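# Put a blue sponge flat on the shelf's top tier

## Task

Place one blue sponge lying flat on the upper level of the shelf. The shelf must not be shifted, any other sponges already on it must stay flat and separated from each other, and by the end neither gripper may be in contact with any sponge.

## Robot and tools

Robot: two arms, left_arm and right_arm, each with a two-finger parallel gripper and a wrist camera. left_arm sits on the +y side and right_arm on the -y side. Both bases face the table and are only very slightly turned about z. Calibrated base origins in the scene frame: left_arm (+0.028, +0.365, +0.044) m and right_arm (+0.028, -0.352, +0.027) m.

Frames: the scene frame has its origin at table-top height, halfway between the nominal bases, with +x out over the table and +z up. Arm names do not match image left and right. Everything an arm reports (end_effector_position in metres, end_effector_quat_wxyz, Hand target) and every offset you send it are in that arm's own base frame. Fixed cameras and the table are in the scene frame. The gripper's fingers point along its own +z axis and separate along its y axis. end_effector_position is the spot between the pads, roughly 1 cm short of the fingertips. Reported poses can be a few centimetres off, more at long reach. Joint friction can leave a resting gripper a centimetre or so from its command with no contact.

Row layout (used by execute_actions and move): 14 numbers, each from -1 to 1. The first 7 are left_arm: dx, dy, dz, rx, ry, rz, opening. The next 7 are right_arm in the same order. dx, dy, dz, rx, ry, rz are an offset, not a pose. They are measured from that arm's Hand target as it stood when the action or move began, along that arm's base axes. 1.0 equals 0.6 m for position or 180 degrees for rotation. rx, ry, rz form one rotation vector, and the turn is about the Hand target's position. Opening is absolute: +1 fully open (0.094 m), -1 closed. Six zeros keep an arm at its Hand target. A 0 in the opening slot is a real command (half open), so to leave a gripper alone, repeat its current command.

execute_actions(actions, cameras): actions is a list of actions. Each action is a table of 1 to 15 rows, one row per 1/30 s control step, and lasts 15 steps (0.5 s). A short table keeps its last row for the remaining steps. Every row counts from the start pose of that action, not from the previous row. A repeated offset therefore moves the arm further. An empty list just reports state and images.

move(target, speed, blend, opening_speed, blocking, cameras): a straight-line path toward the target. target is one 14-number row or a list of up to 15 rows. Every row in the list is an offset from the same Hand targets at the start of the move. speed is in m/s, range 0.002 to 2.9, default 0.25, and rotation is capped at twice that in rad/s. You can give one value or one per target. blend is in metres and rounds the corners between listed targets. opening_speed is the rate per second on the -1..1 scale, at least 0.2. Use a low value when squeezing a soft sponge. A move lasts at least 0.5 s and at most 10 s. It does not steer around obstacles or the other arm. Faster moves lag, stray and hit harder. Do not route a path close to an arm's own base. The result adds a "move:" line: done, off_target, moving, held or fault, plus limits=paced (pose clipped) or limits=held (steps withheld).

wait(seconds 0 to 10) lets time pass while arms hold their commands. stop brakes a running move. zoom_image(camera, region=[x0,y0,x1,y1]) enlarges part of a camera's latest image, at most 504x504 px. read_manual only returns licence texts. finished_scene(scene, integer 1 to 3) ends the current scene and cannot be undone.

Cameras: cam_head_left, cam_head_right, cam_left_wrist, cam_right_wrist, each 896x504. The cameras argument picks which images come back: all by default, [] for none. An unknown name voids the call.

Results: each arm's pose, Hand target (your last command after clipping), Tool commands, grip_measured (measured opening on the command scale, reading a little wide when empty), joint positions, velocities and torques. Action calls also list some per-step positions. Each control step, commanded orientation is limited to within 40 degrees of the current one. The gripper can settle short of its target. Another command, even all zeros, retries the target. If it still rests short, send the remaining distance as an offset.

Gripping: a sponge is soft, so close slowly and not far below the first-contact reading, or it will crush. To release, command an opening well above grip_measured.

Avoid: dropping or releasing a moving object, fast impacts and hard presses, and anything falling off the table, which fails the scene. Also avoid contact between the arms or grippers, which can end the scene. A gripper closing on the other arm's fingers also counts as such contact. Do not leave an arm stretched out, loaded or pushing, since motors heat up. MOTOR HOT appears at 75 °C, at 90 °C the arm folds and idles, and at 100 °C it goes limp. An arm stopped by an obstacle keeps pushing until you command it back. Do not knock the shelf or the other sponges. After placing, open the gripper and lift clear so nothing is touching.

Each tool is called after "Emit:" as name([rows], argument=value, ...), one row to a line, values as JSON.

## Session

Emit:
execute_actions(actions=[])

Scene clock: 0.00 s.
left_arm: end_effector_position=(+0.4062, +0.0450, +0.1053) grip_measured=+1.000 end_effector_quat_wxyz=(+0.570, -0.097, +0.805, +0.133) | right_arm: end_effector_position=(+0.4027, -0.0245, +0.1138) grip_measured=+1.000 end_effector_quat_wxyz=(+0.606, +0.063, +0.791, -0.059)
Joint positions: left_arm=[-0.056 1.587 0.449 0.792 -0.383 -0.025 0.094] | right_arm=[0.02 1.559 0.378 0.914 0.19 0.035 0.094]
Joint velocities: within noise
Joint torques (N m): no reading
Motor temperatures (°C): left_arm=[26 27 28 25 24 27 28] | right_arm=[27 29 26 27 27 28 28]
Heat: left arm: 28 °C; right arm: 29 °C.
Hand target: left_arm +0.4116, +0.0458, +0.1221; +0.590, -0.105, +0.790, +0.131 | right_arm +0.4073, -0.0259, +0.1300; +0.624, +0.070, +0.776, -0.058
Tool commands: left_gripper/opening=+1.0 right_gripper/opening=+1.0

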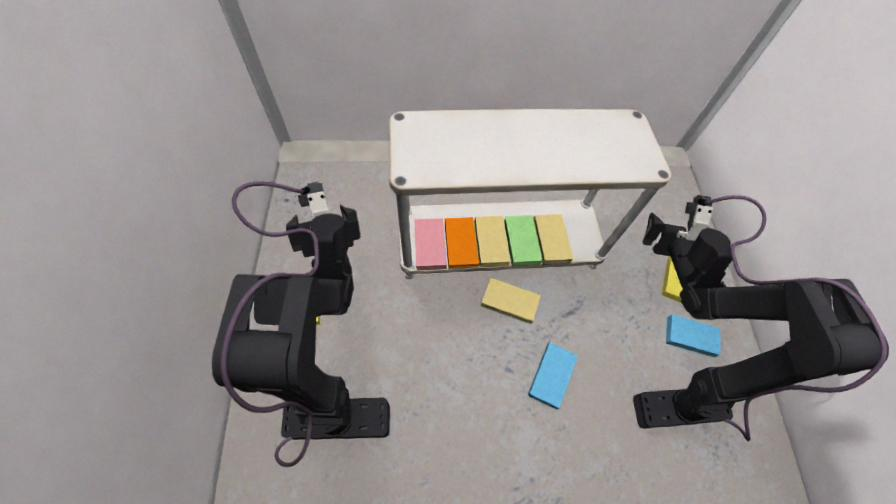

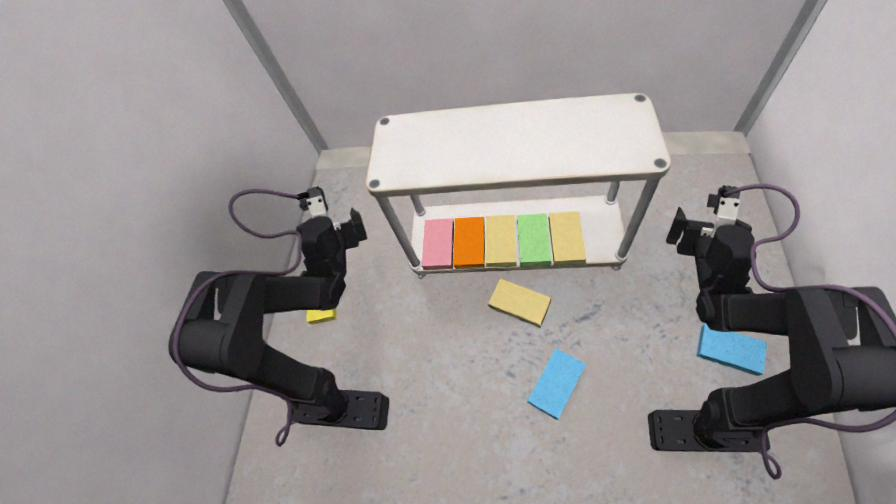

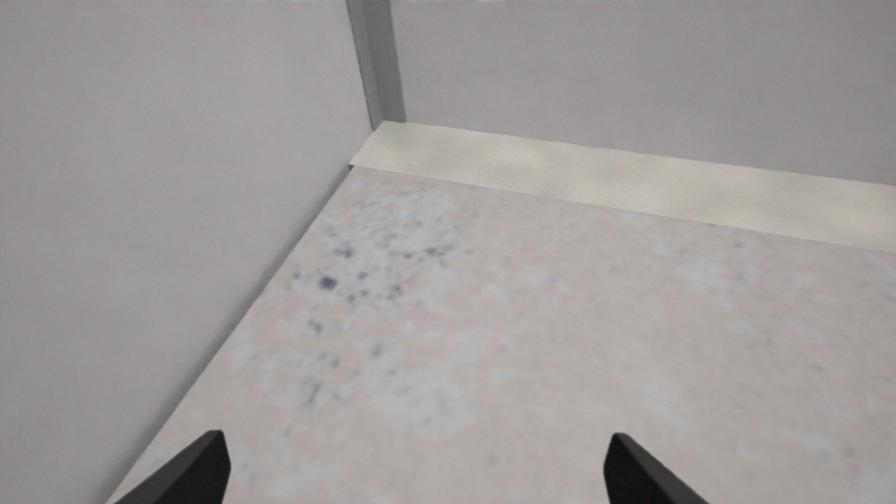

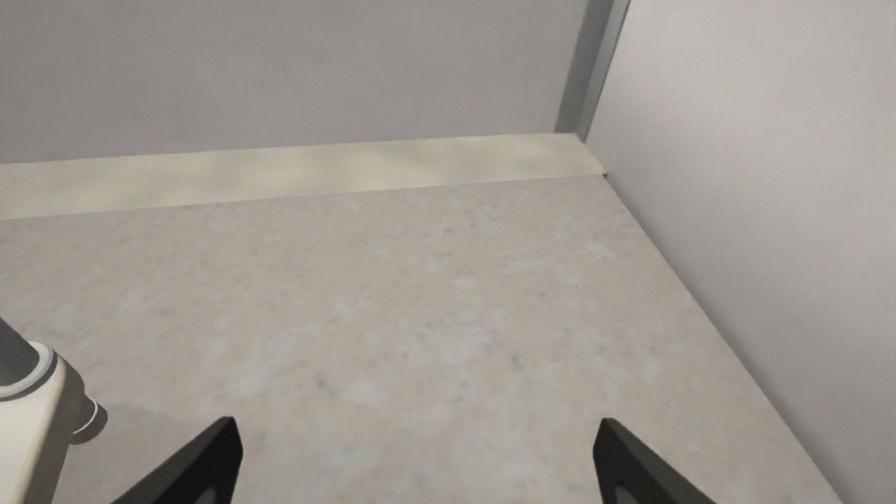

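Emit:
zoom_image(camera="cam_head_left", region=[480, 320, 620, 420])

Emit:
zoom_image(camera="cam_head_left", region=[370, 90, 690, 290])

Scaled by 3.600 from the camera's 896x504 image, which has a finer 1280x720 frame.

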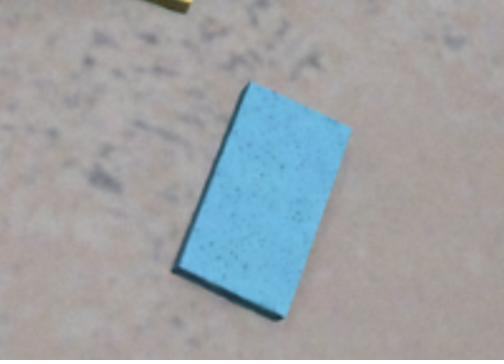

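Scaled by 1.575 from the camera's 896x504 image, which has a finer 1280x720 frame.

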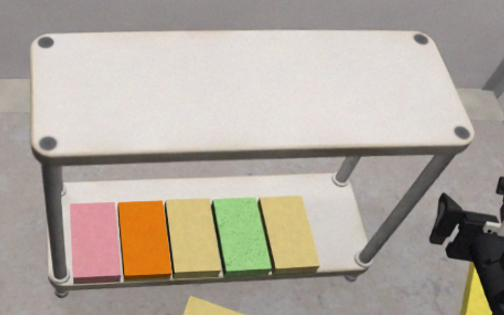

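Emit:
move([
  [-0.211,-0.043,0.0465,-0.0455,0.1594,-0.1222,1,0,0,0,0,0,0,1],
  [-0.3052,-0.3738,0.0465,-0.0071,0.1974,-0.2544,1,0,0,0,0,0,0,1],
  [-0.586,-0.6763,0.0298,-0.0156,0.1624,-0.2398,1,0,0,0,0,0,0,1],
], speed=[0.35,0.4,0.35], blend=[0.05,0.05,0], cameras=["cam_head_left","cam_left_wrist"])

Emit:
zoom_image(camera="cam_left_wrist", region=[392, 0, 896, 504])

Scene clock: 11.70 s.
left_arm: end_effector_position=(+0.0522, -0.3517, +0.1212) grip_measured=+1.000 end_effector_quat_wxyz=(+0.358, +0.231, +0.901, -0.082) | right_arm: end_effector_position=(+0.4027, -0.0245, +0.1138) grip_measured=+1.000 end_effector_quat_wxyz=(+0.606, +0.063, +0.791, -0.059)
Joint positions: left_arm=[-1.762 1.644 1.153 -0.823 -0.716 -1.163 0.094] | right_arm=[0.02 1.559 0.378 0.914 0.19 0.035 0.094]
Joint velocities: within noise
Joint torques (N m): left_arm=[0.27 -4.6 8.85 0.41 -0.79 -0.1] | right_arm=[-0.1 -5.93 5.16 2.2 -0.01 0]
Motor temperatures (°C): left_arm=[26 28 29 27 25 27 28] | right_arm=[27 30 27 30 27 28 28]
Heat: left arm: 29 °C; right arm: 30 °C.
Hand target: left_arm +0.0600, -0.3600, +0.1400; +0.380, +0.211, +0.896, -0.090 | right_arm +0.4073, -0.0259, +0.1300; +0.624, +0.070, +0.776, -0.058
Off the commanded pose: left_arm 0.022 m, 4 deg | right_arm 0.017 m, 3 deg.
move: off_target (left_arm, right_arm)
Images, in order (width x height): cam_head_left 896x504, cam_left_wrist 896x504.

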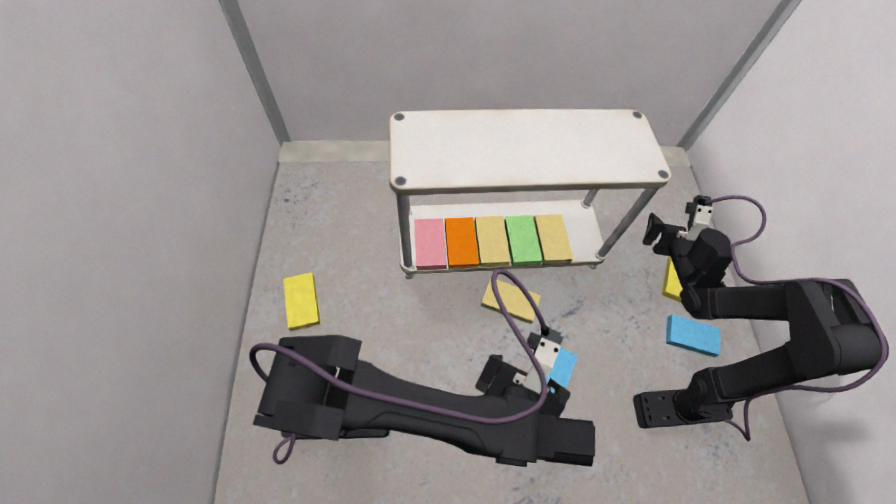

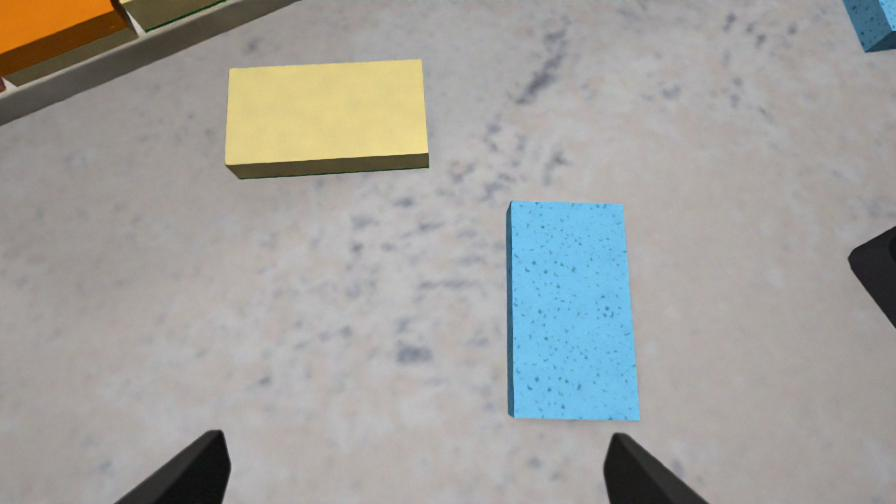

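Scaled by 1.000.

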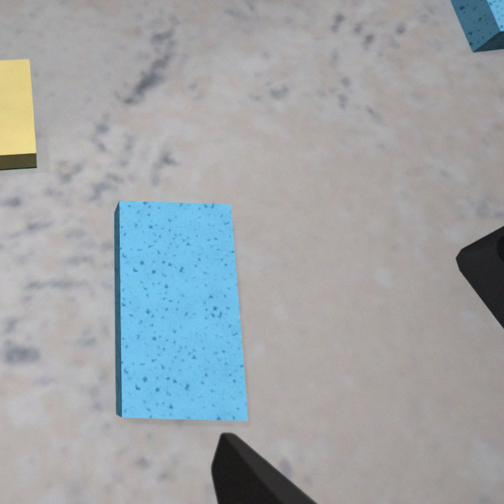

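Emit:
move(target=[-0.0383,-0.14,-0.1767,-0.0089,-0.0048,-0.0039,1,0,0,0,0,0,0,1], speed=0.2, cameras=["cam_left_wrist"])

Scene clock: 16.47 s.
left_arm: end_effector_position=(+0.0388, -0.4230, +0.0162) grip_measured=+1.000 end_effector_quat_wxyz=(+0.367, +0.230, +0.899, -0.070) | right_arm: end_effector_position=(+0.4027, -0.0245, +0.1138) grip_measured=+1.000 end_effector_quat_wxyz=(+0.606, +0.063, +0.791, -0.059)
Joint positions: left_arm=[-1.768 2.083 1.275 -0.538 -0.737 -1.18 0.094] | right_arm=[0.02 1.559 0.378 0.914 0.19 0.035 0.094]
Joint velocities: within noise
Joint torques (N m): left_arm=[-0.34 -7.31 7.75 0.84 -0.82 -0.04] | right_arm=[-0.09 -5.9 5.16 2.2 -0.01 0]
Motor temperatures (°C): left_arm=[26 28 30 27 25 27 28] | right_arm=[27 30 27 31 27 28 28]
Heat: left arm: 30 °C; right arm: 31 °C.
Hand target: left_arm +0.0371, -0.4440, +0.0339; +0.389, +0.212, +0.891, -0.103 | right_arm +0.4073, -0.0259, +0.1300; +0.624, +0.070, +0.776, -0.058
Off the commanded pose: left_arm 0.028 m, 5 deg | right_arm 0.017 m, 3 deg.
move: off_target (left_arm, right_arm)
Images, in order (width x height): cam_left_wrist 896x504.

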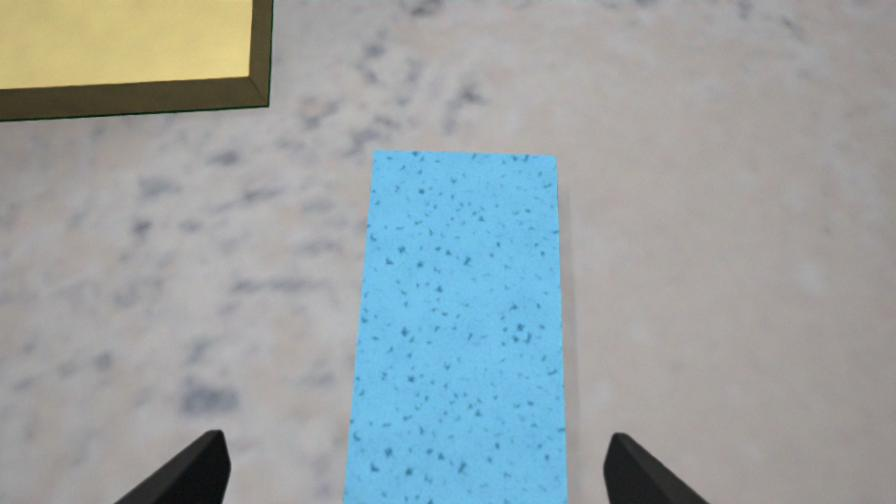

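Emit:
move(target=[0.039,-0.0397,-0.0632,-0.0115,0.0054,-0.0034,1,0,0,0,0,0,0,1], speed=0.12, cameras=["cam_left_wrist"])

Scene clock: 19.67 s.
left_arm: end_effector_position=(+0.0638, -0.4511, -0.0128) grip_measured=+1.000 end_effector_quat_wxyz=(+0.378, +0.214, +0.895, -0.098) | right_arm: end_effector_position=(+0.4027, -0.0245, +0.1138) grip_measured=+1.000 end_effector_quat_wxyz=(+0.606, +0.063, +0.791, -0.059)
Joint positions: left_arm=[-1.699 2.187 1.275 -0.309 -0.737 -1.093 0.094] | right_arm=[0.02 1.559 0.378 0.914 0.19 0.035 0.094]
Joint velocities: within noise
Joint torques (N m): left_arm=[0.08 -7.68 6.42 1.05 -0.42 0.04] | right_arm=[-0.09 -5.9 5.16 2.19 -0.01 0]
Motor temperatures (°C): left_arm=[26 28 30 27 25 27 28] | right_arm=[27 30 27 32 27 28 28]
Heat: left arm: 30 °C; right arm: 32 °C.
Hand target: left_arm +0.0605, -0.4678, -0.0040; +0.385, +0.209, +0.891, -0.123 | right_arm +0.4073, -0.0259, +0.1300; +0.624, +0.070, +0.776, -0.058
Off the commanded pose: left_arm 0.019 m, 3 deg | right_arm 0.017 m, 3 deg.
move: off_target (left_arm, right_arm)
Images, in order (width x height): cam_left_wrist 896x504.

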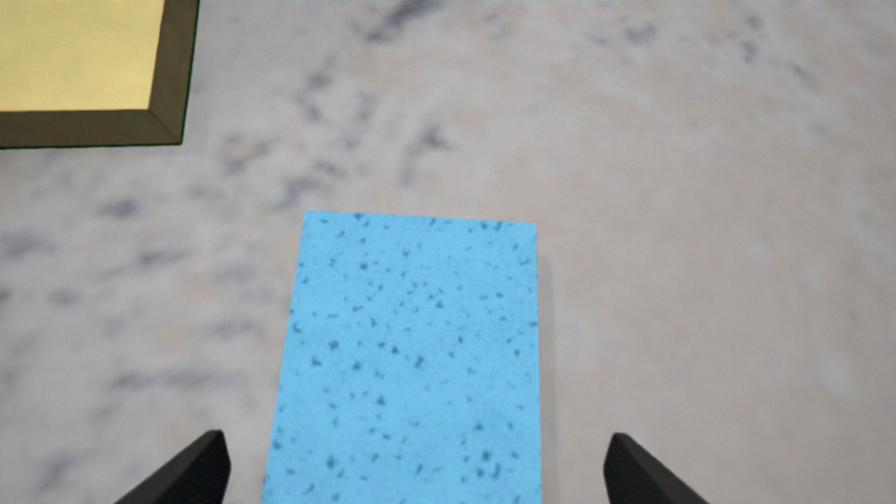

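Emit:
move([
  [0.0023,0.0043,-0.0117,0,0,0,1,0,0,0,0,0,0,1],
  [0.0023,0.0043,-0.0117,0,0,0,0.2,0,0,0,0,0,0,1],
], speed=0.08, opening_speed=0.6, cameras=["cam_left_wrist","cam_head_left"])

Scene clock: 24.23 s.
left_arm: end_effector_position=(+0.0627, -0.4592, -0.0107) grip_measured=+0.198 end_effector_quat_wxyz=(+0.386, +0.207, +0.891, -0.116) | right_arm: end_effector_position=(+0.4027, -0.0245, +0.1138) grip_measured=+1.000 end_effector_quat_wxyz=(+0.606, +0.063, +0.791, -0.059)
Joint positions: left_arm=[-1.703 2.195 1.275 -0.26 -0.753 -1.09 0.056] | right_arm=[0.02 1.559 0.378 0.914 0.19 0.035 0.094]
Joint velocities: within noise
Joint torques (N m): left_arm=[0.31 -7.53 4.86 0.95 -0.28 0.06] | right_arm=[-0.09 -5.93 5.15 2.2 -0.01 0]
Motor temperatures (°C): left_arm=[26 29 30 27 25 27 28] | right_arm=[27 30 27 32 27 28 28]
Heat: left arm: 30 °C; right arm: 32 °C.
Hand target: left_arm +0.0618, -0.4653, -0.0110; +0.385, +0.209, +0.891, -0.123 | right_arm +0.4073, -0.0259, +0.1300; +0.624, +0.070, +0.776, -0.058
Off the commanded pose: left_arm 0.006 m, 1 deg | right_arm 0.017 m, 3 deg.
move: off_target (right_arm)
Images, in order (width x height): cam_head_left 896x504, cam_left_wrist 896x504.

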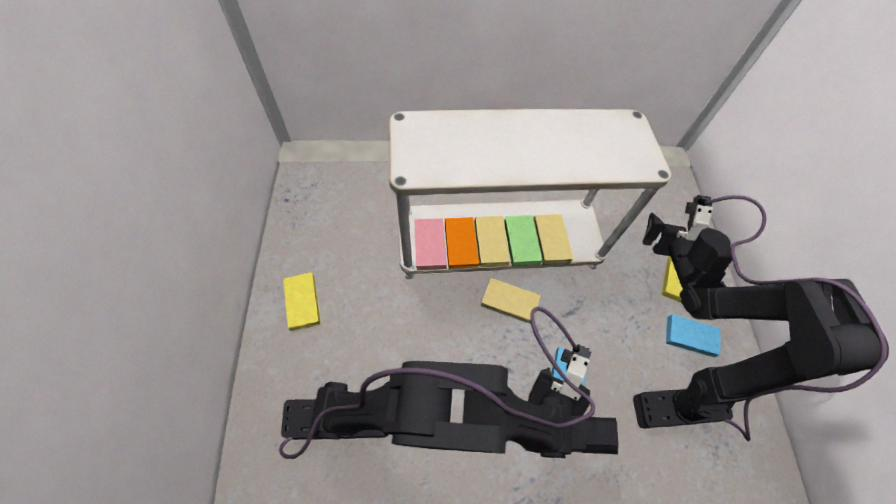

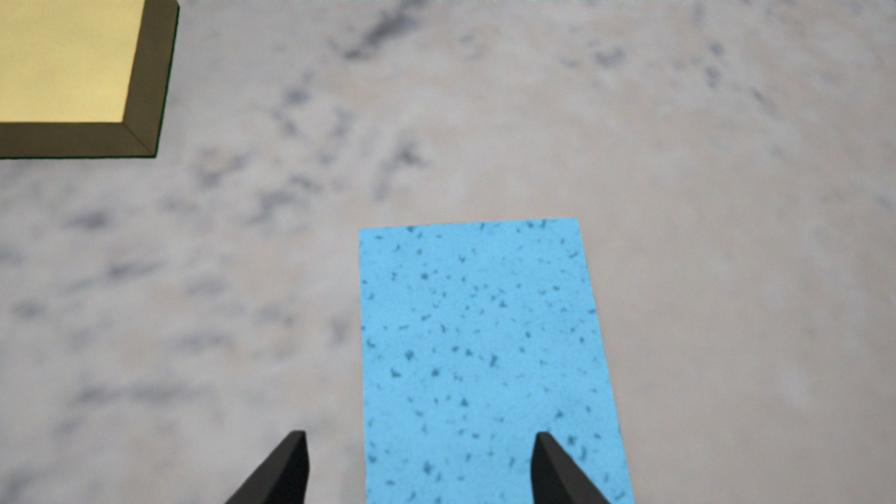

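Emit:
move([
  [-0.066, 0.036, 0.075, 0, 0, 0, 1.0, 0, 0, 0, 0, 0, 0, 1.0],
], speed=0.15, opening_speed=0.8, cameras=["cam_left_wrist", "cam_head_left"])

Scene clock: 27.73 s.
left_arm: end_effector_position=(+0.0172, -0.4357, +0.0064) grip_measured=+0.997 end_effector_quat_wxyz=(+0.371, +0.230, +0.894, -0.102) | right_arm: end_effector_position=(+0.4027, -0.0245, +0.1138) grip_measured=+1.000 end_effector_quat_wxyz=(+0.606, +0.063, +0.791, -0.059)
Joint positions: left_arm=[-1.817 2.123 1.275 -0.456 -0.753 -1.208 0.094] | right_arm=[0.02 1.559 0.378 0.914 0.19 0.035 0.094]
Joint velocities: within noise
Joint torques (N m): left_arm=[0.23 -11.06 6.06 0.43 -0.65 -0.08] | right_arm=[-0.1 -5.91 5.16 2.2 -0.01 0]
Motor temperatures (°C): left_arm=[26 30 30 27 25 27 28] | right_arm=[27 30 27 33 27 28 28]
Heat: left arm: 30 °C; right arm: 33 °C.
Hand target: left_arm +0.0222, -0.4437, +0.0340; +0.385, +0.209, +0.891, -0.123 | right_arm +0.4073, -0.0259, +0.1300; +0.624, +0.070, +0.776, -0.058
Off the commanded pose: left_arm 0.029 m, 4 deg | right_arm 0.017 m, 3 deg.
move: off_target (left_arm, right_arm)
Images, in order (width x height): cam_head_left 896x504, cam_left_wrist 896x504.

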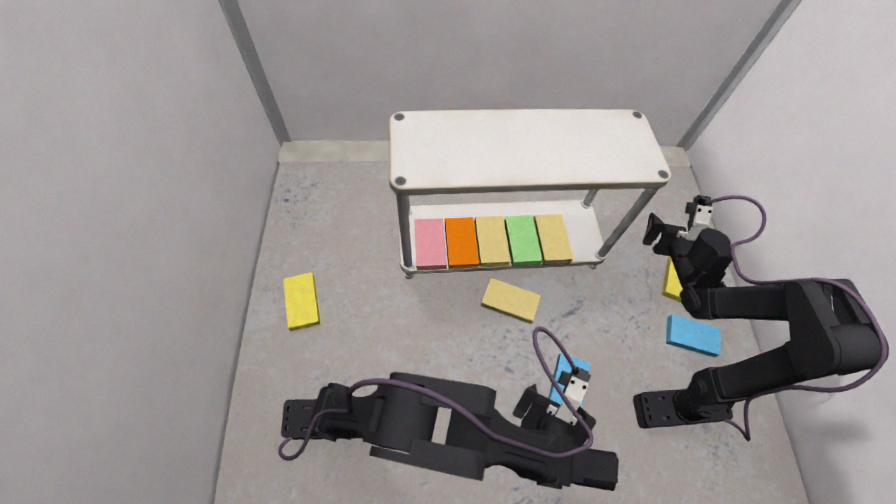

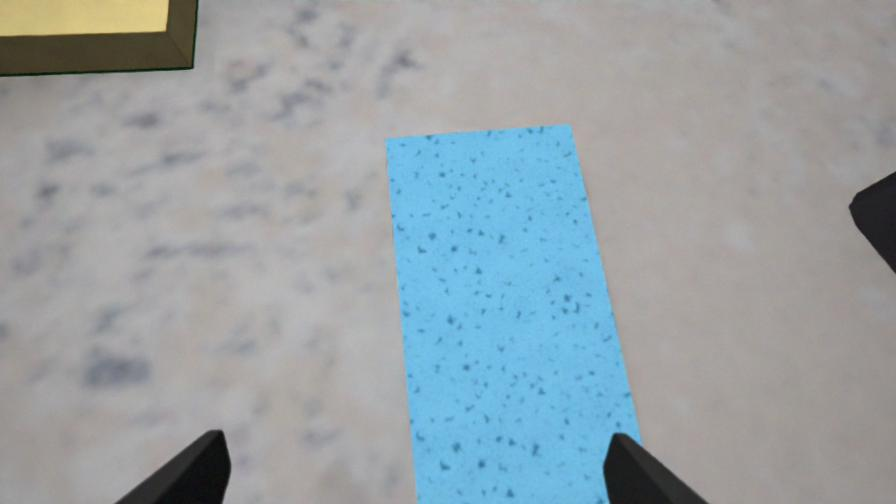

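Emit:
move([
  [-0.023, -0.0468, 0.0125, 0.0033, -0.002, 0.0409, 1.0, 0, 0, 0, 0, 0, 0, 1.0],
], speed=0.12, cameras=["cam_left_wrist"])

Scene clock: 34.10 s.
left_arm: end_effector_position=(+0.0099, -0.4612, +0.0274) grip_measured=+0.997 end_effector_quat_wxyz=(+0.372, +0.161, +0.910, -0.080) | right_arm: end_effector_position=(+0.4027, -0.0245, +0.1138) grip_measured=+1.000 end_effector_quat_wxyz=(+0.606, +0.063, +0.791, -0.059)
Joint positions: left_arm=[-1.825 2.253 1.605 -0.791 -0.773 -1.42 0.094] | right_arm=[0.02 1.559 0.378 0.914 0.19 0.035 0.094]
Joint velocities: within noise
Joint torques (N m): left_arm=[-0.39 -8.14 8.21 0.26 -0.85 -0.09] | right_arm=[-0.1 -5.93 5.16 2.19 -0.01 0]
Motor temperatures (°C): left_arm=[26 30 30 26 25 27 28] | right_arm=[27 30 27 33 27 28 28]
Heat: left arm: 30 °C; right arm: 33 °C.
Hand target: left_arm +0.0084, -0.4717, +0.0415; +0.393, +0.153, +0.902, -0.093 | right_arm +0.4073, -0.0259, +0.1300; +0.624, +0.070, +0.776, -0.058
Off the commanded pose: left_arm 0.018 m, 3 deg | right_arm 0.017 m, 3 deg.
move: off_target (left_arm, right_arm)
Images, in order (width x height): cam_left_wrist 896x504.

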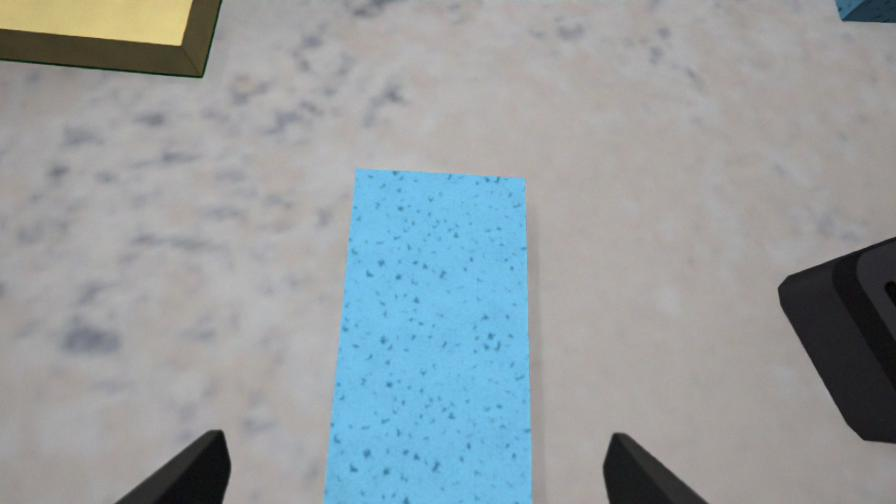

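Emit:
move([
  [0.043, -0.0263, -0.0725, 0.0076, -0.0031, -0.0055, 1.0, 0, 0, 0, 0, 0, 0, 1.0],
], speed=0.08, cameras=["cam_left_wrist"])

Scene clock: 36.77 s.
left_arm: end_effector_position=(+0.0336, -0.4733, -0.0124) grip_measured=+0.997 end_effector_quat_wxyz=(+0.378, +0.172, +0.907, -0.065) | right_arm: end_effector_position=(+0.4027, -0.0245, +0.1138) grip_measured=+1.000 end_effector_quat_wxyz=(+0.606, +0.063, +0.791, -0.059)
Joint positions: left_arm=[-1.768 2.354 1.605 -0.663 -0.774 -1.328 0.094] | right_arm=[0.02 1.559 0.378 0.914 0.19 0.035 0.094]
Joint velocities: within noise
Joint torques (N m): left_arm=[0.27 -8.83 6.58 0.7 -0.76 0.05] | right_arm=[-0.09 -5.91 5.15 2.2 -0.01 0]
Motor temperatures (°C): left_arm=[26 30 30 26 25 27 28] | right_arm=[27 30 27 34 27 28 28]
Heat: left arm: 30 °C; right arm: 34 °C.
Hand target: left_arm +0.0342, -0.4875, -0.0020; +0.395, +0.166, +0.899, -0.085 | right_arm +0.4073, -0.0259, +0.1300; +0.624, +0.070, +0.776, -0.058
Off the commanded pose: left_arm 0.018 m, 3 deg | right_arm 0.017 m, 3 deg.
move: off_target (left_arm, right_arm)
Images, in order (width x height): cam_left_wrist 896x504.

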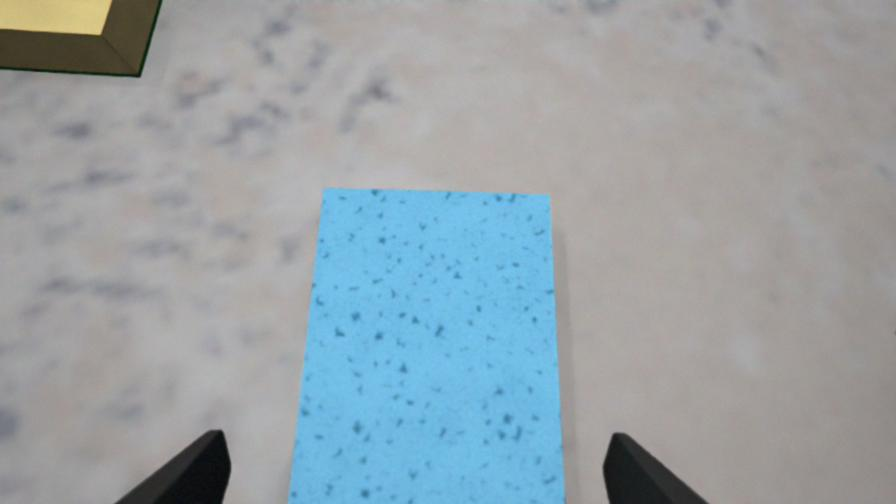

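Emit:
move([
  [0.0033, -0.0075, -0.0175, 0, 0, 0, 1.0, 0, 0, 0, 0, 0, 0, 1.0],
], speed=0.06, cameras=["cam_left_wrist"])

Scene clock: 38.47 s.
left_arm: end_effector_position=(+0.0333, -0.4747, -0.0243) grip_measured=+0.997 end_effector_quat_wxyz=(+0.378, +0.178, +0.906, -0.062) | right_arm: end_effector_position=(+0.4027, -0.0245, +0.1138) grip_measured=+1.000 end_effector_quat_wxyz=(+0.606, +0.063, +0.791, -0.059)
Joint positions: left_arm=[-1.768 2.383 1.605 -0.636 -0.774 -1.317 0.094] | right_arm=[0.02 1.559 0.378 0.914 0.19 0.035 0.094]
Joint velocities: within noise
Joint torques (N m): left_arm=[0.47 -8.76 7.38 0.7 -0.73 0.03] | right_arm=[-0.1 -5.93 5.15 2.19 -0.01 0]
Motor temperatures (°C): left_arm=[26 30 30 26 25 27 28] | right_arm=[27 30 27 34 27 28 28]
Heat: left arm: 30 °C; right arm: 34 °C.
Hand target: left_arm +0.0362, -0.4920, -0.0125; +0.395, +0.166, +0.899, -0.085 | right_arm +0.4073, -0.0259, +0.1300; +0.624, +0.070, +0.776, -0.058
Off the commanded pose: left_arm 0.021 m, 4 deg | right_arm 0.017 m, 3 deg.
move: off_target (left_arm, right_arm)
Images, in order (width x height): cam_left_wrist 896x504.

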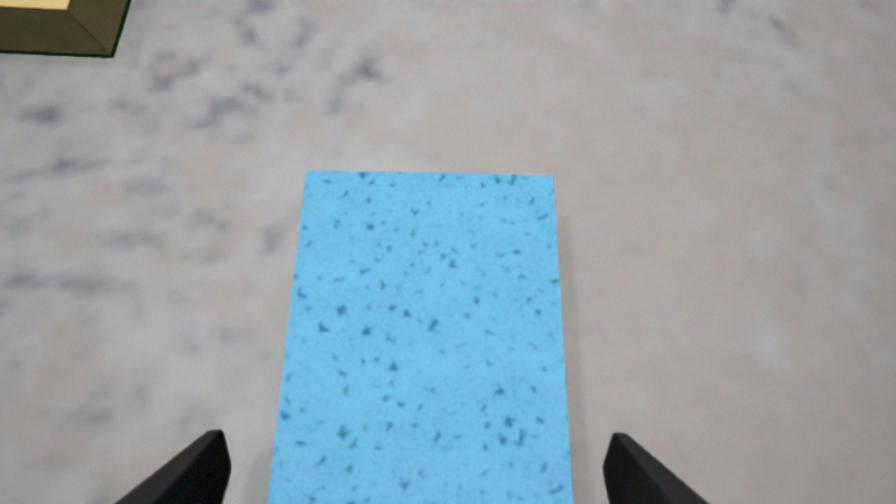

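Emit:
move([
  [0, 0, 0, 0, 0, 0, 0.2, 0, 0, 0, 0, 0, 0, 1.0],
], speed=0.1, opening_speed=0.6, cameras=["cam_left_wrist"])

Scene clock: 40.57 s.
left_arm: end_effector_position=(+0.0337, -0.4747, -0.0239) grip_measured=+0.342 end_effector_quat_wxyz=(+0.380, +0.182, +0.905, -0.060) | right_arm: end_effector_position=(+0.4027, -0.0245, +0.1138) grip_measured=+1.000 end_effector_quat_wxyz=(+0.606, +0.063, +0.791, -0.059)
Joint positions: left_arm=[-1.768 2.383 1.605 -0.636 -0.777 -1.306 0.063] | right_arm=[0.02 1.559 0.378 0.914 0.19 0.035 0.094]
Joint velocities: within noise
Joint torques (N m): left_arm=[0.47 -8.79 7.42 0.68 -0.71 0.03] | right_arm=[-0.1 -5.93 5.15 2.19 -0.01 0]
Motor temperatures (°C): left_arm=[26 30 30 26 25 27 28] | right_arm=[27 30 27 34 27 28 28]
Heat: left arm: 30 °C; right arm: 34 °C.
Hand target: left_arm +0.0362, -0.4920, -0.0125; +0.395, +0.166, +0.899, -0.085 | right_arm +0.4073, -0.0259, +0.1300; +0.624, +0.070, +0.776, -0.058
Off the commanded pose: left_arm 0.021 m, 4 deg | right_arm 0.017 m, 3 deg.
move: off_target (left_arm, right_arm)
Images, in order (width x height): cam_left_wrist 896x504.

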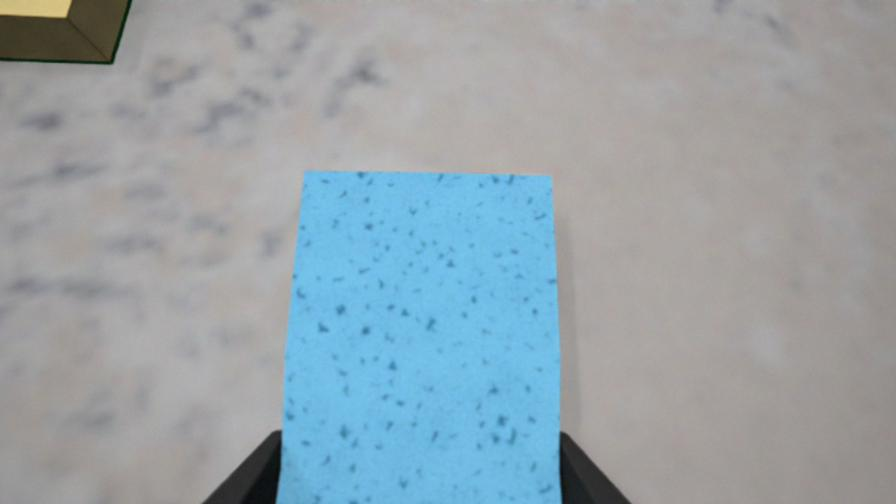

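Emit:
move([
  [0, 0, 0.125, 0, 0, 0, 0.2, 0, 0, 0, 0, 0, 0, 1.0],
  [0.223, 0.3033, 0.6875, 0.005, -0.003, -0.026, 0.2, 0, 0, 0, 0, 0, 0, 1.0],
  [0.5797, 0.4817, 0.6508, 0.0102, -0.0058, -0.0517, 0.2, 0, 0, 0, 0, 0, 0, 1.0],
], speed=[0.15, 0.3, 0.22], blend=[0.03, 0.03, 0], cameras=["cam_head_left", "cam_left_wrist"])

Scene clock: 48.33 s.
left_arm: end_effector_position=(+0.3770, -0.1938, +0.3445) grip_measured=+0.339 end_effector_quat_wxyz=(+0.340, +0.243, +0.905, -0.082) | right_arm: end_effector_position=(+0.4027, -0.0245, +0.1138) grip_measured=+1.000 end_effector_quat_wxyz=(+0.606, +0.063, +0.791, -0.059)
Joint positions: left_arm=[-0.469 1.725 2.136 -1.268 0.02 0.048 0.063] | right_arm=[0.02 1.559 0.378 0.914 0.19 0.035 0.094]
Joint velocities: within noise
Joint torques (N m): left_arm=[0.06 -5.79 8.31 1.79 0.13 0.05] | right_arm=[-0.1 -5.93 5.15 2.2 -0.01 0]
Motor temperatures (°C): left_arm=[26 30 30 26 25 27 28] | right_arm=[27 30 27 35 27 28 28]
Heat: left arm: 30 °C; right arm: 35 °C.
Hand target: left_arm +0.3840, -0.2030, +0.3780; +0.392, +0.246, +0.881, -0.101 | right_arm +0.4073, -0.0259, +0.1300; +0.624, +0.070, +0.776, -0.058
Off the commanded pose: left_arm 0.035 m, 7 deg | right_arm 0.017 m, 3 deg.
move: off_target (left_arm, right_arm)
Images, in order (width x height): cam_head_left 896x504, cam_left_wrist 896x504.

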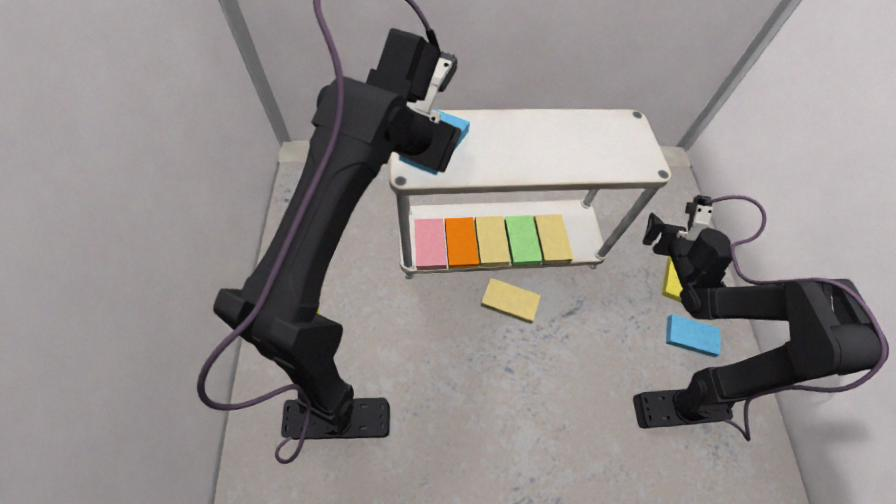

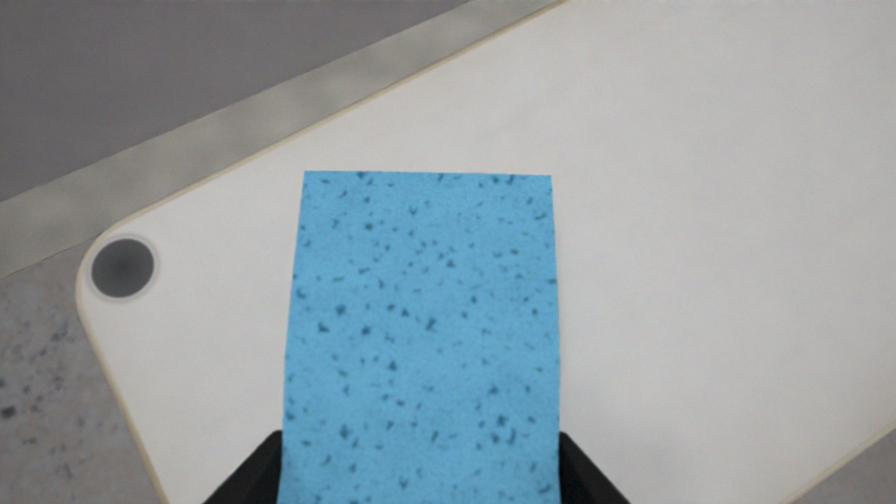

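Emit:
move([
  [0.0245, -0.0263, 0.0092, -0.008, -0.0236, -0.0041, 0.2, 0, 0, 0, 0, 0, 0, 1.0],
], speed=0.08, cameras=["cam_head_left", "cam_head_right"])

Scene clock: 50.77 s.
left_arm: end_effector_position=(+0.3924, -0.2085, +0.3644) grip_measured=+0.339 end_effector_quat_wxyz=(+0.391, +0.244, +0.882, -0.096) | right_arm: end_effector_position=(+0.4027, -0.0245, +0.1138) grip_measured=+1.000 end_effector_quat_wxyz=(+0.606, +0.063, +0.791, -0.059)
Joint positions: left_arm=[-0.482 1.725 2.136 -1.153 0.02 0.048 0.063] | right_arm=[0.02 1.559 0.378 0.914 0.19 0.035 0.094]
Joint velocities: within noise
Joint torques (N m): left_arm=[-0.4 -5.31 5.67 1.98 -0.02 0.05] | right_arm=[-0.09 -5.93 5.16 2.2 -0.01 0]
Motor temperatures (°C): left_arm=[26 30 30 27 25 27 28] | right_arm=[27 30 27 35 27 28 28]
Heat: left arm: 30 °C; right arm: 35 °C.
Hand target: left_arm +0.3987, -0.2188, +0.3835; +0.427, +0.250, +0.862, -0.105 | right_arm +0.4073, -0.0259, +0.1300; +0.624, +0.070, +0.776, -0.058
Off the commanded pose: left_arm 0.023 m, 5 deg | right_arm 0.017 m, 3 deg.
move: off_target (left_arm, right_arm)
Images, in order (width x height): cam_head_left 896x504, cam_head_right 896x504.

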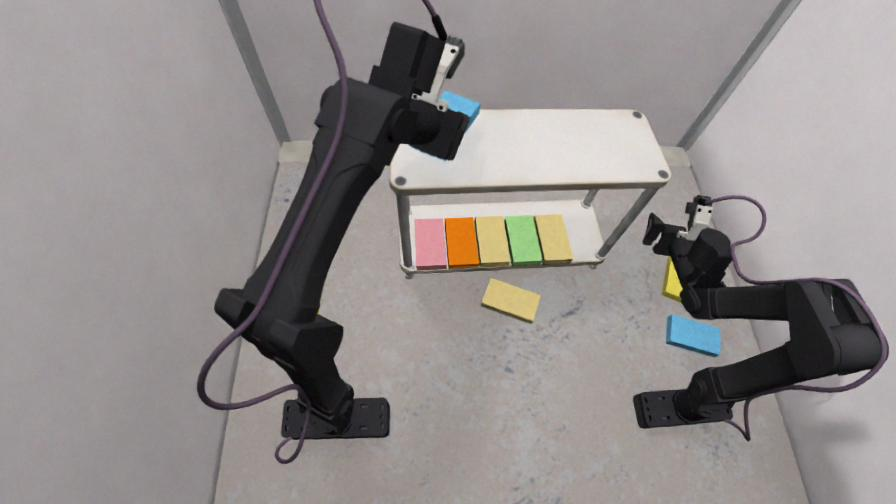

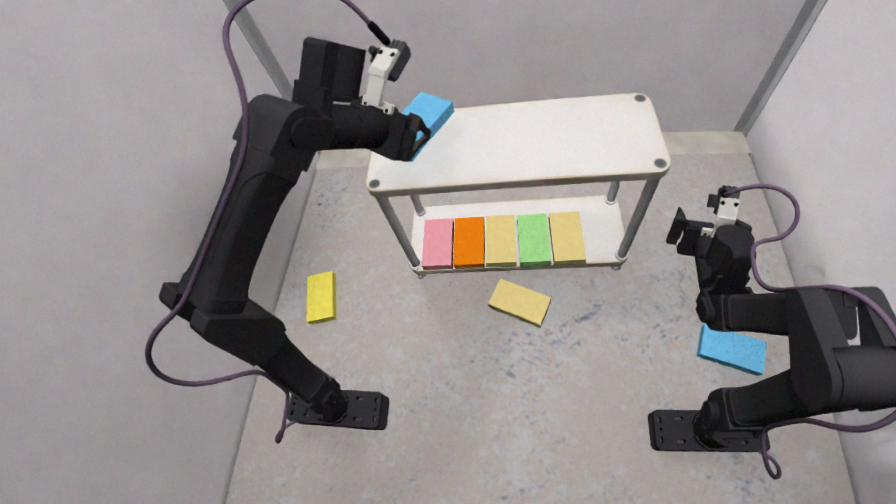

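Emit:
move([
  [0, 0, -0.03, 0.0087, 0.0097, -0.0026, 0.2, 0, 0, 0, 0, 0, 0, 1.0],
], speed=0.06, cameras=["cam_head_left", "cam_head_right"])

Scene clock: 52.50 s.
left_arm: end_effector_position=(+0.3936, -0.2091, +0.3563) grip_measured=+0.339 end_effector_quat_wxyz=(+0.385, +0.250, +0.884, -0.092) | right_arm: end_effector_position=(+0.4027, -0.0245, +0.1138) grip_measured=+1.000 end_effector_quat_wxyz=(+0.606, +0.063, +0.791, -0.059)
Joint positions: left_arm=[-0.482 1.725 2.11 -1.142 0.02 0.059 0.063] | right_arm=[0.02 1.559 0.378 0.914 0.19 0.035 0.094]
Joint velocities: within noise
Joint torques (N m): left_arm=[-0.44 -5.59 3.67 1.94 0 0.06] | right_arm=[-0.09 -5.93 5.15 2.19 -0.01 0]
Motor temperatures (°C): left_arm=[26 30 30 27 25 27 28] | right_arm=[27 30 27 35 27 28 28]
Heat: left arm: 30 °C; right arm: 35 °C.
Hand target: left_arm +0.3987, -0.2188, +0.3655; +0.410, +0.258, +0.869, -0.099 | right_arm +0.4073, -0.0259, +0.1300; +0.624, +0.070, +0.776, -0.058
Off the commanded pose: left_arm 0.014 m, 4 deg | right_arm 0.017 m, 3 deg.
move: off_target (left_arm, right_arm)
Images, in order (width x height): cam_head_left 896x504, cam_head_right 896x504.

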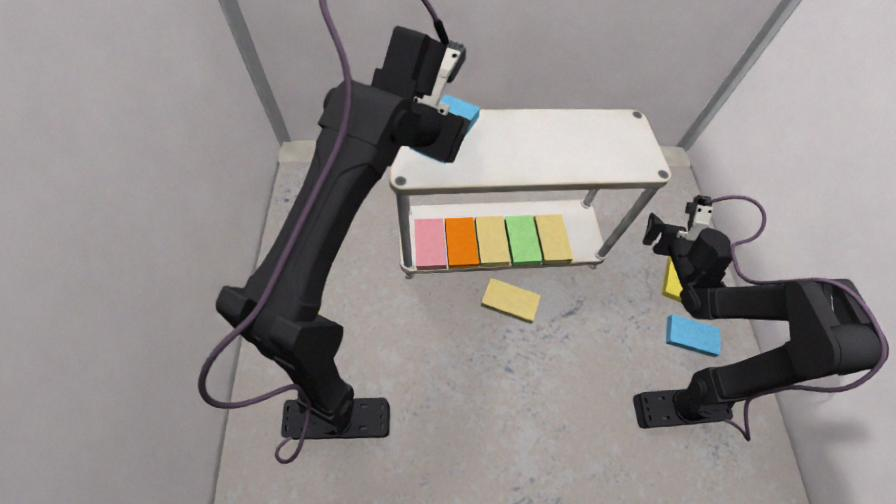

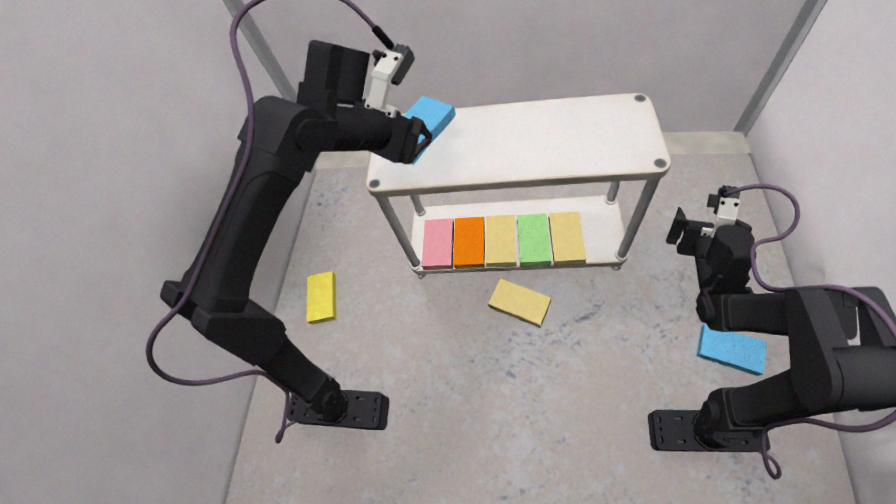

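Emit:
move([
  [-0.002, 0, -0.0283, 0.0027, 0.0048, 0, 0.2, 0, 0, 0, 0, 0, 0, 1.0],
], speed=0.06, cameras=["cam_head_left", "cam_head_right"])

Scene clock: 55.50 s.
left_arm: end_effector_position=(+0.4017, -0.2133, +0.3336) grip_measured=+0.339 end_effector_quat_wxyz=(+0.377, +0.255, +0.886, -0.088) | right_arm: end_effector_position=(+0.4027, -0.0245, +0.1138) grip_measured=+1.000 end_effector_quat_wxyz=(+0.606, +0.063, +0.791, -0.059)
Joint positions: left_arm=[-0.482 1.724 2.016 -1.068 0.02 0.07 0.063] | right_arm=[0.02 1.559 0.378 0.914 0.19 0.035 0.094]
Joint velocities: within noise
Joint torques (N m): left_arm=[-0.57 -7.99 3.49 1.73 -0.03 0.03] | right_arm=[-0.09 -5.93 5.15 2.2 -0.01 0]
Motor temperatures (°C): left_arm=[26 30 30 28 25 27 29] | right_arm=[27 30 27 35 27 28 28]
Heat: left arm: 30 °C; right arm: 35 °C.
Hand target: left_arm +0.3975, -0.2188, +0.3485; +0.402, +0.259, +0.873, -0.097 | right_arm +0.4073, -0.0259, +0.1300; +0.624, +0.070, +0.776, -0.058
Off the commanded pose: left_arm 0.016 m, 3 deg | right_arm 0.017 m, 3 deg.
move: off_target (left_arm, right_arm)
Images, in order (width x height): cam_head_left 896x504, cam_head_right 896x504.

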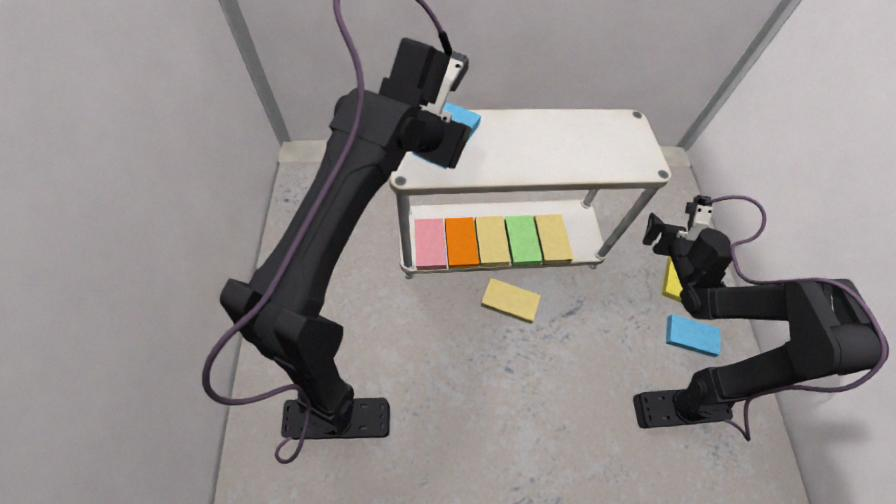

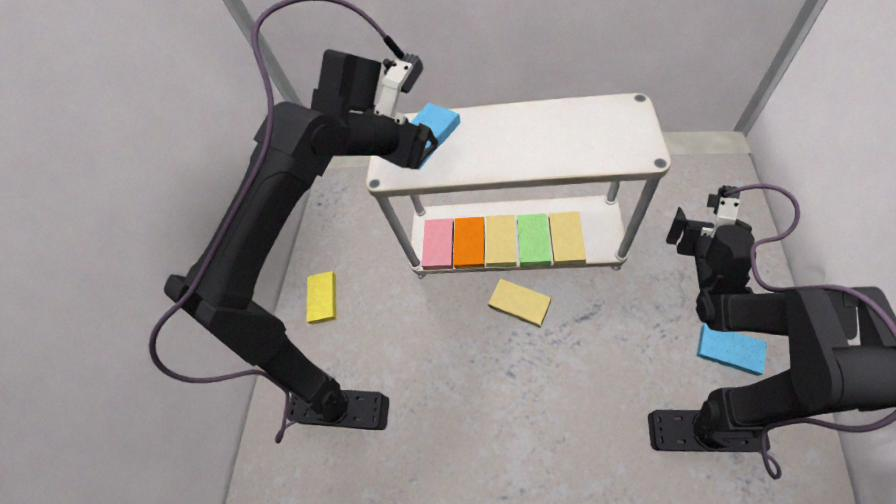

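Emit:
zoom_image(camera="cam_head_left", region=[380, 60, 580, 200])

Emit:
zoom_image(camera="cam_head_right", region=[350, 60, 550, 200])

Scaled by 2.520 from the camera's 896x504 image, which has a finer 1280x720 frame.

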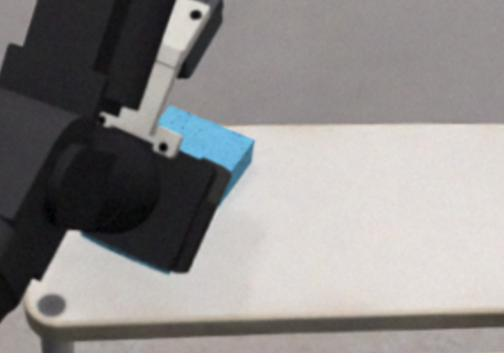

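Scaled by 2.520 from the camera's 896x504 image, which has a finer 1280x720 frame.

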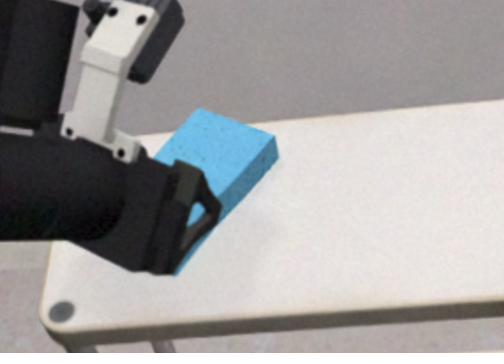

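Emit:
move([
  [-0.0283, 0.002, 0.022, 0, 0, 0, 0.2, 0, 0, 0, 0, 0, 0, 1.0],
], speed=0.08, cameras=["cam_head_right"])

Scene clock: 59.50 s.
left_arm: end_effector_position=(+0.3929, -0.2203, +0.3423) grip_measured=+0.339 end_effector_quat_wxyz=(+0.385, +0.263, +0.880, -0.094) | right_arm: end_effector_position=(+0.4027, -0.0245, +0.1138) grip_measured=+1.000 end_effector_quat_wxyz=(+0.606, +0.063, +0.791, -0.059)
Joint positions: left_arm=[-0.507 1.704 2.016 -1.068 0.016 0.067 0.063] | right_arm=[0.02 1.559 0.378 0.914 0.19 0.035 0.094]
Joint velocities: within noise
Joint torques (N m): left_arm=[-0.43 -8.43 5.38 1.25 -0.09 -0.09] | right_arm=[-0.09 -5.91 5.15 2.2 -0.01 0]
Motor temperatures (°C): left_arm=[26 30 30 28 25 27 29] | right_arm=[27 30 27 35 27 28 28]
Heat: left arm: 30 °C; right arm: 35 °C.
Hand target: left_arm +0.3806, -0.2176, +0.3617; +0.402, +0.259, +0.873, -0.097 | right_arm +0.4073, -0.0259, +0.1300; +0.624, +0.070, +0.776, -0.058
Off the commanded pose: left_arm 0.023 m, 2 deg | right_arm 0.017 m, 3 deg.
move: off_target (left_arm, right_arm)
Images, in order (width x height): cam_head_right 896x504.

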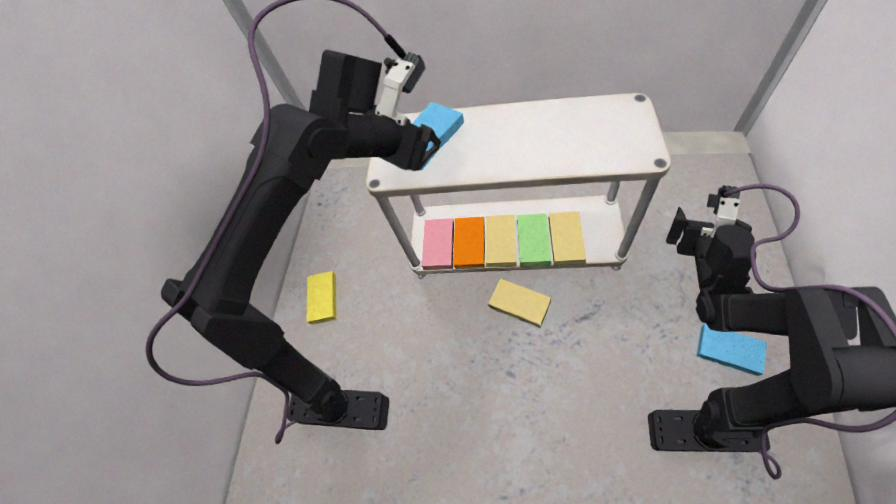

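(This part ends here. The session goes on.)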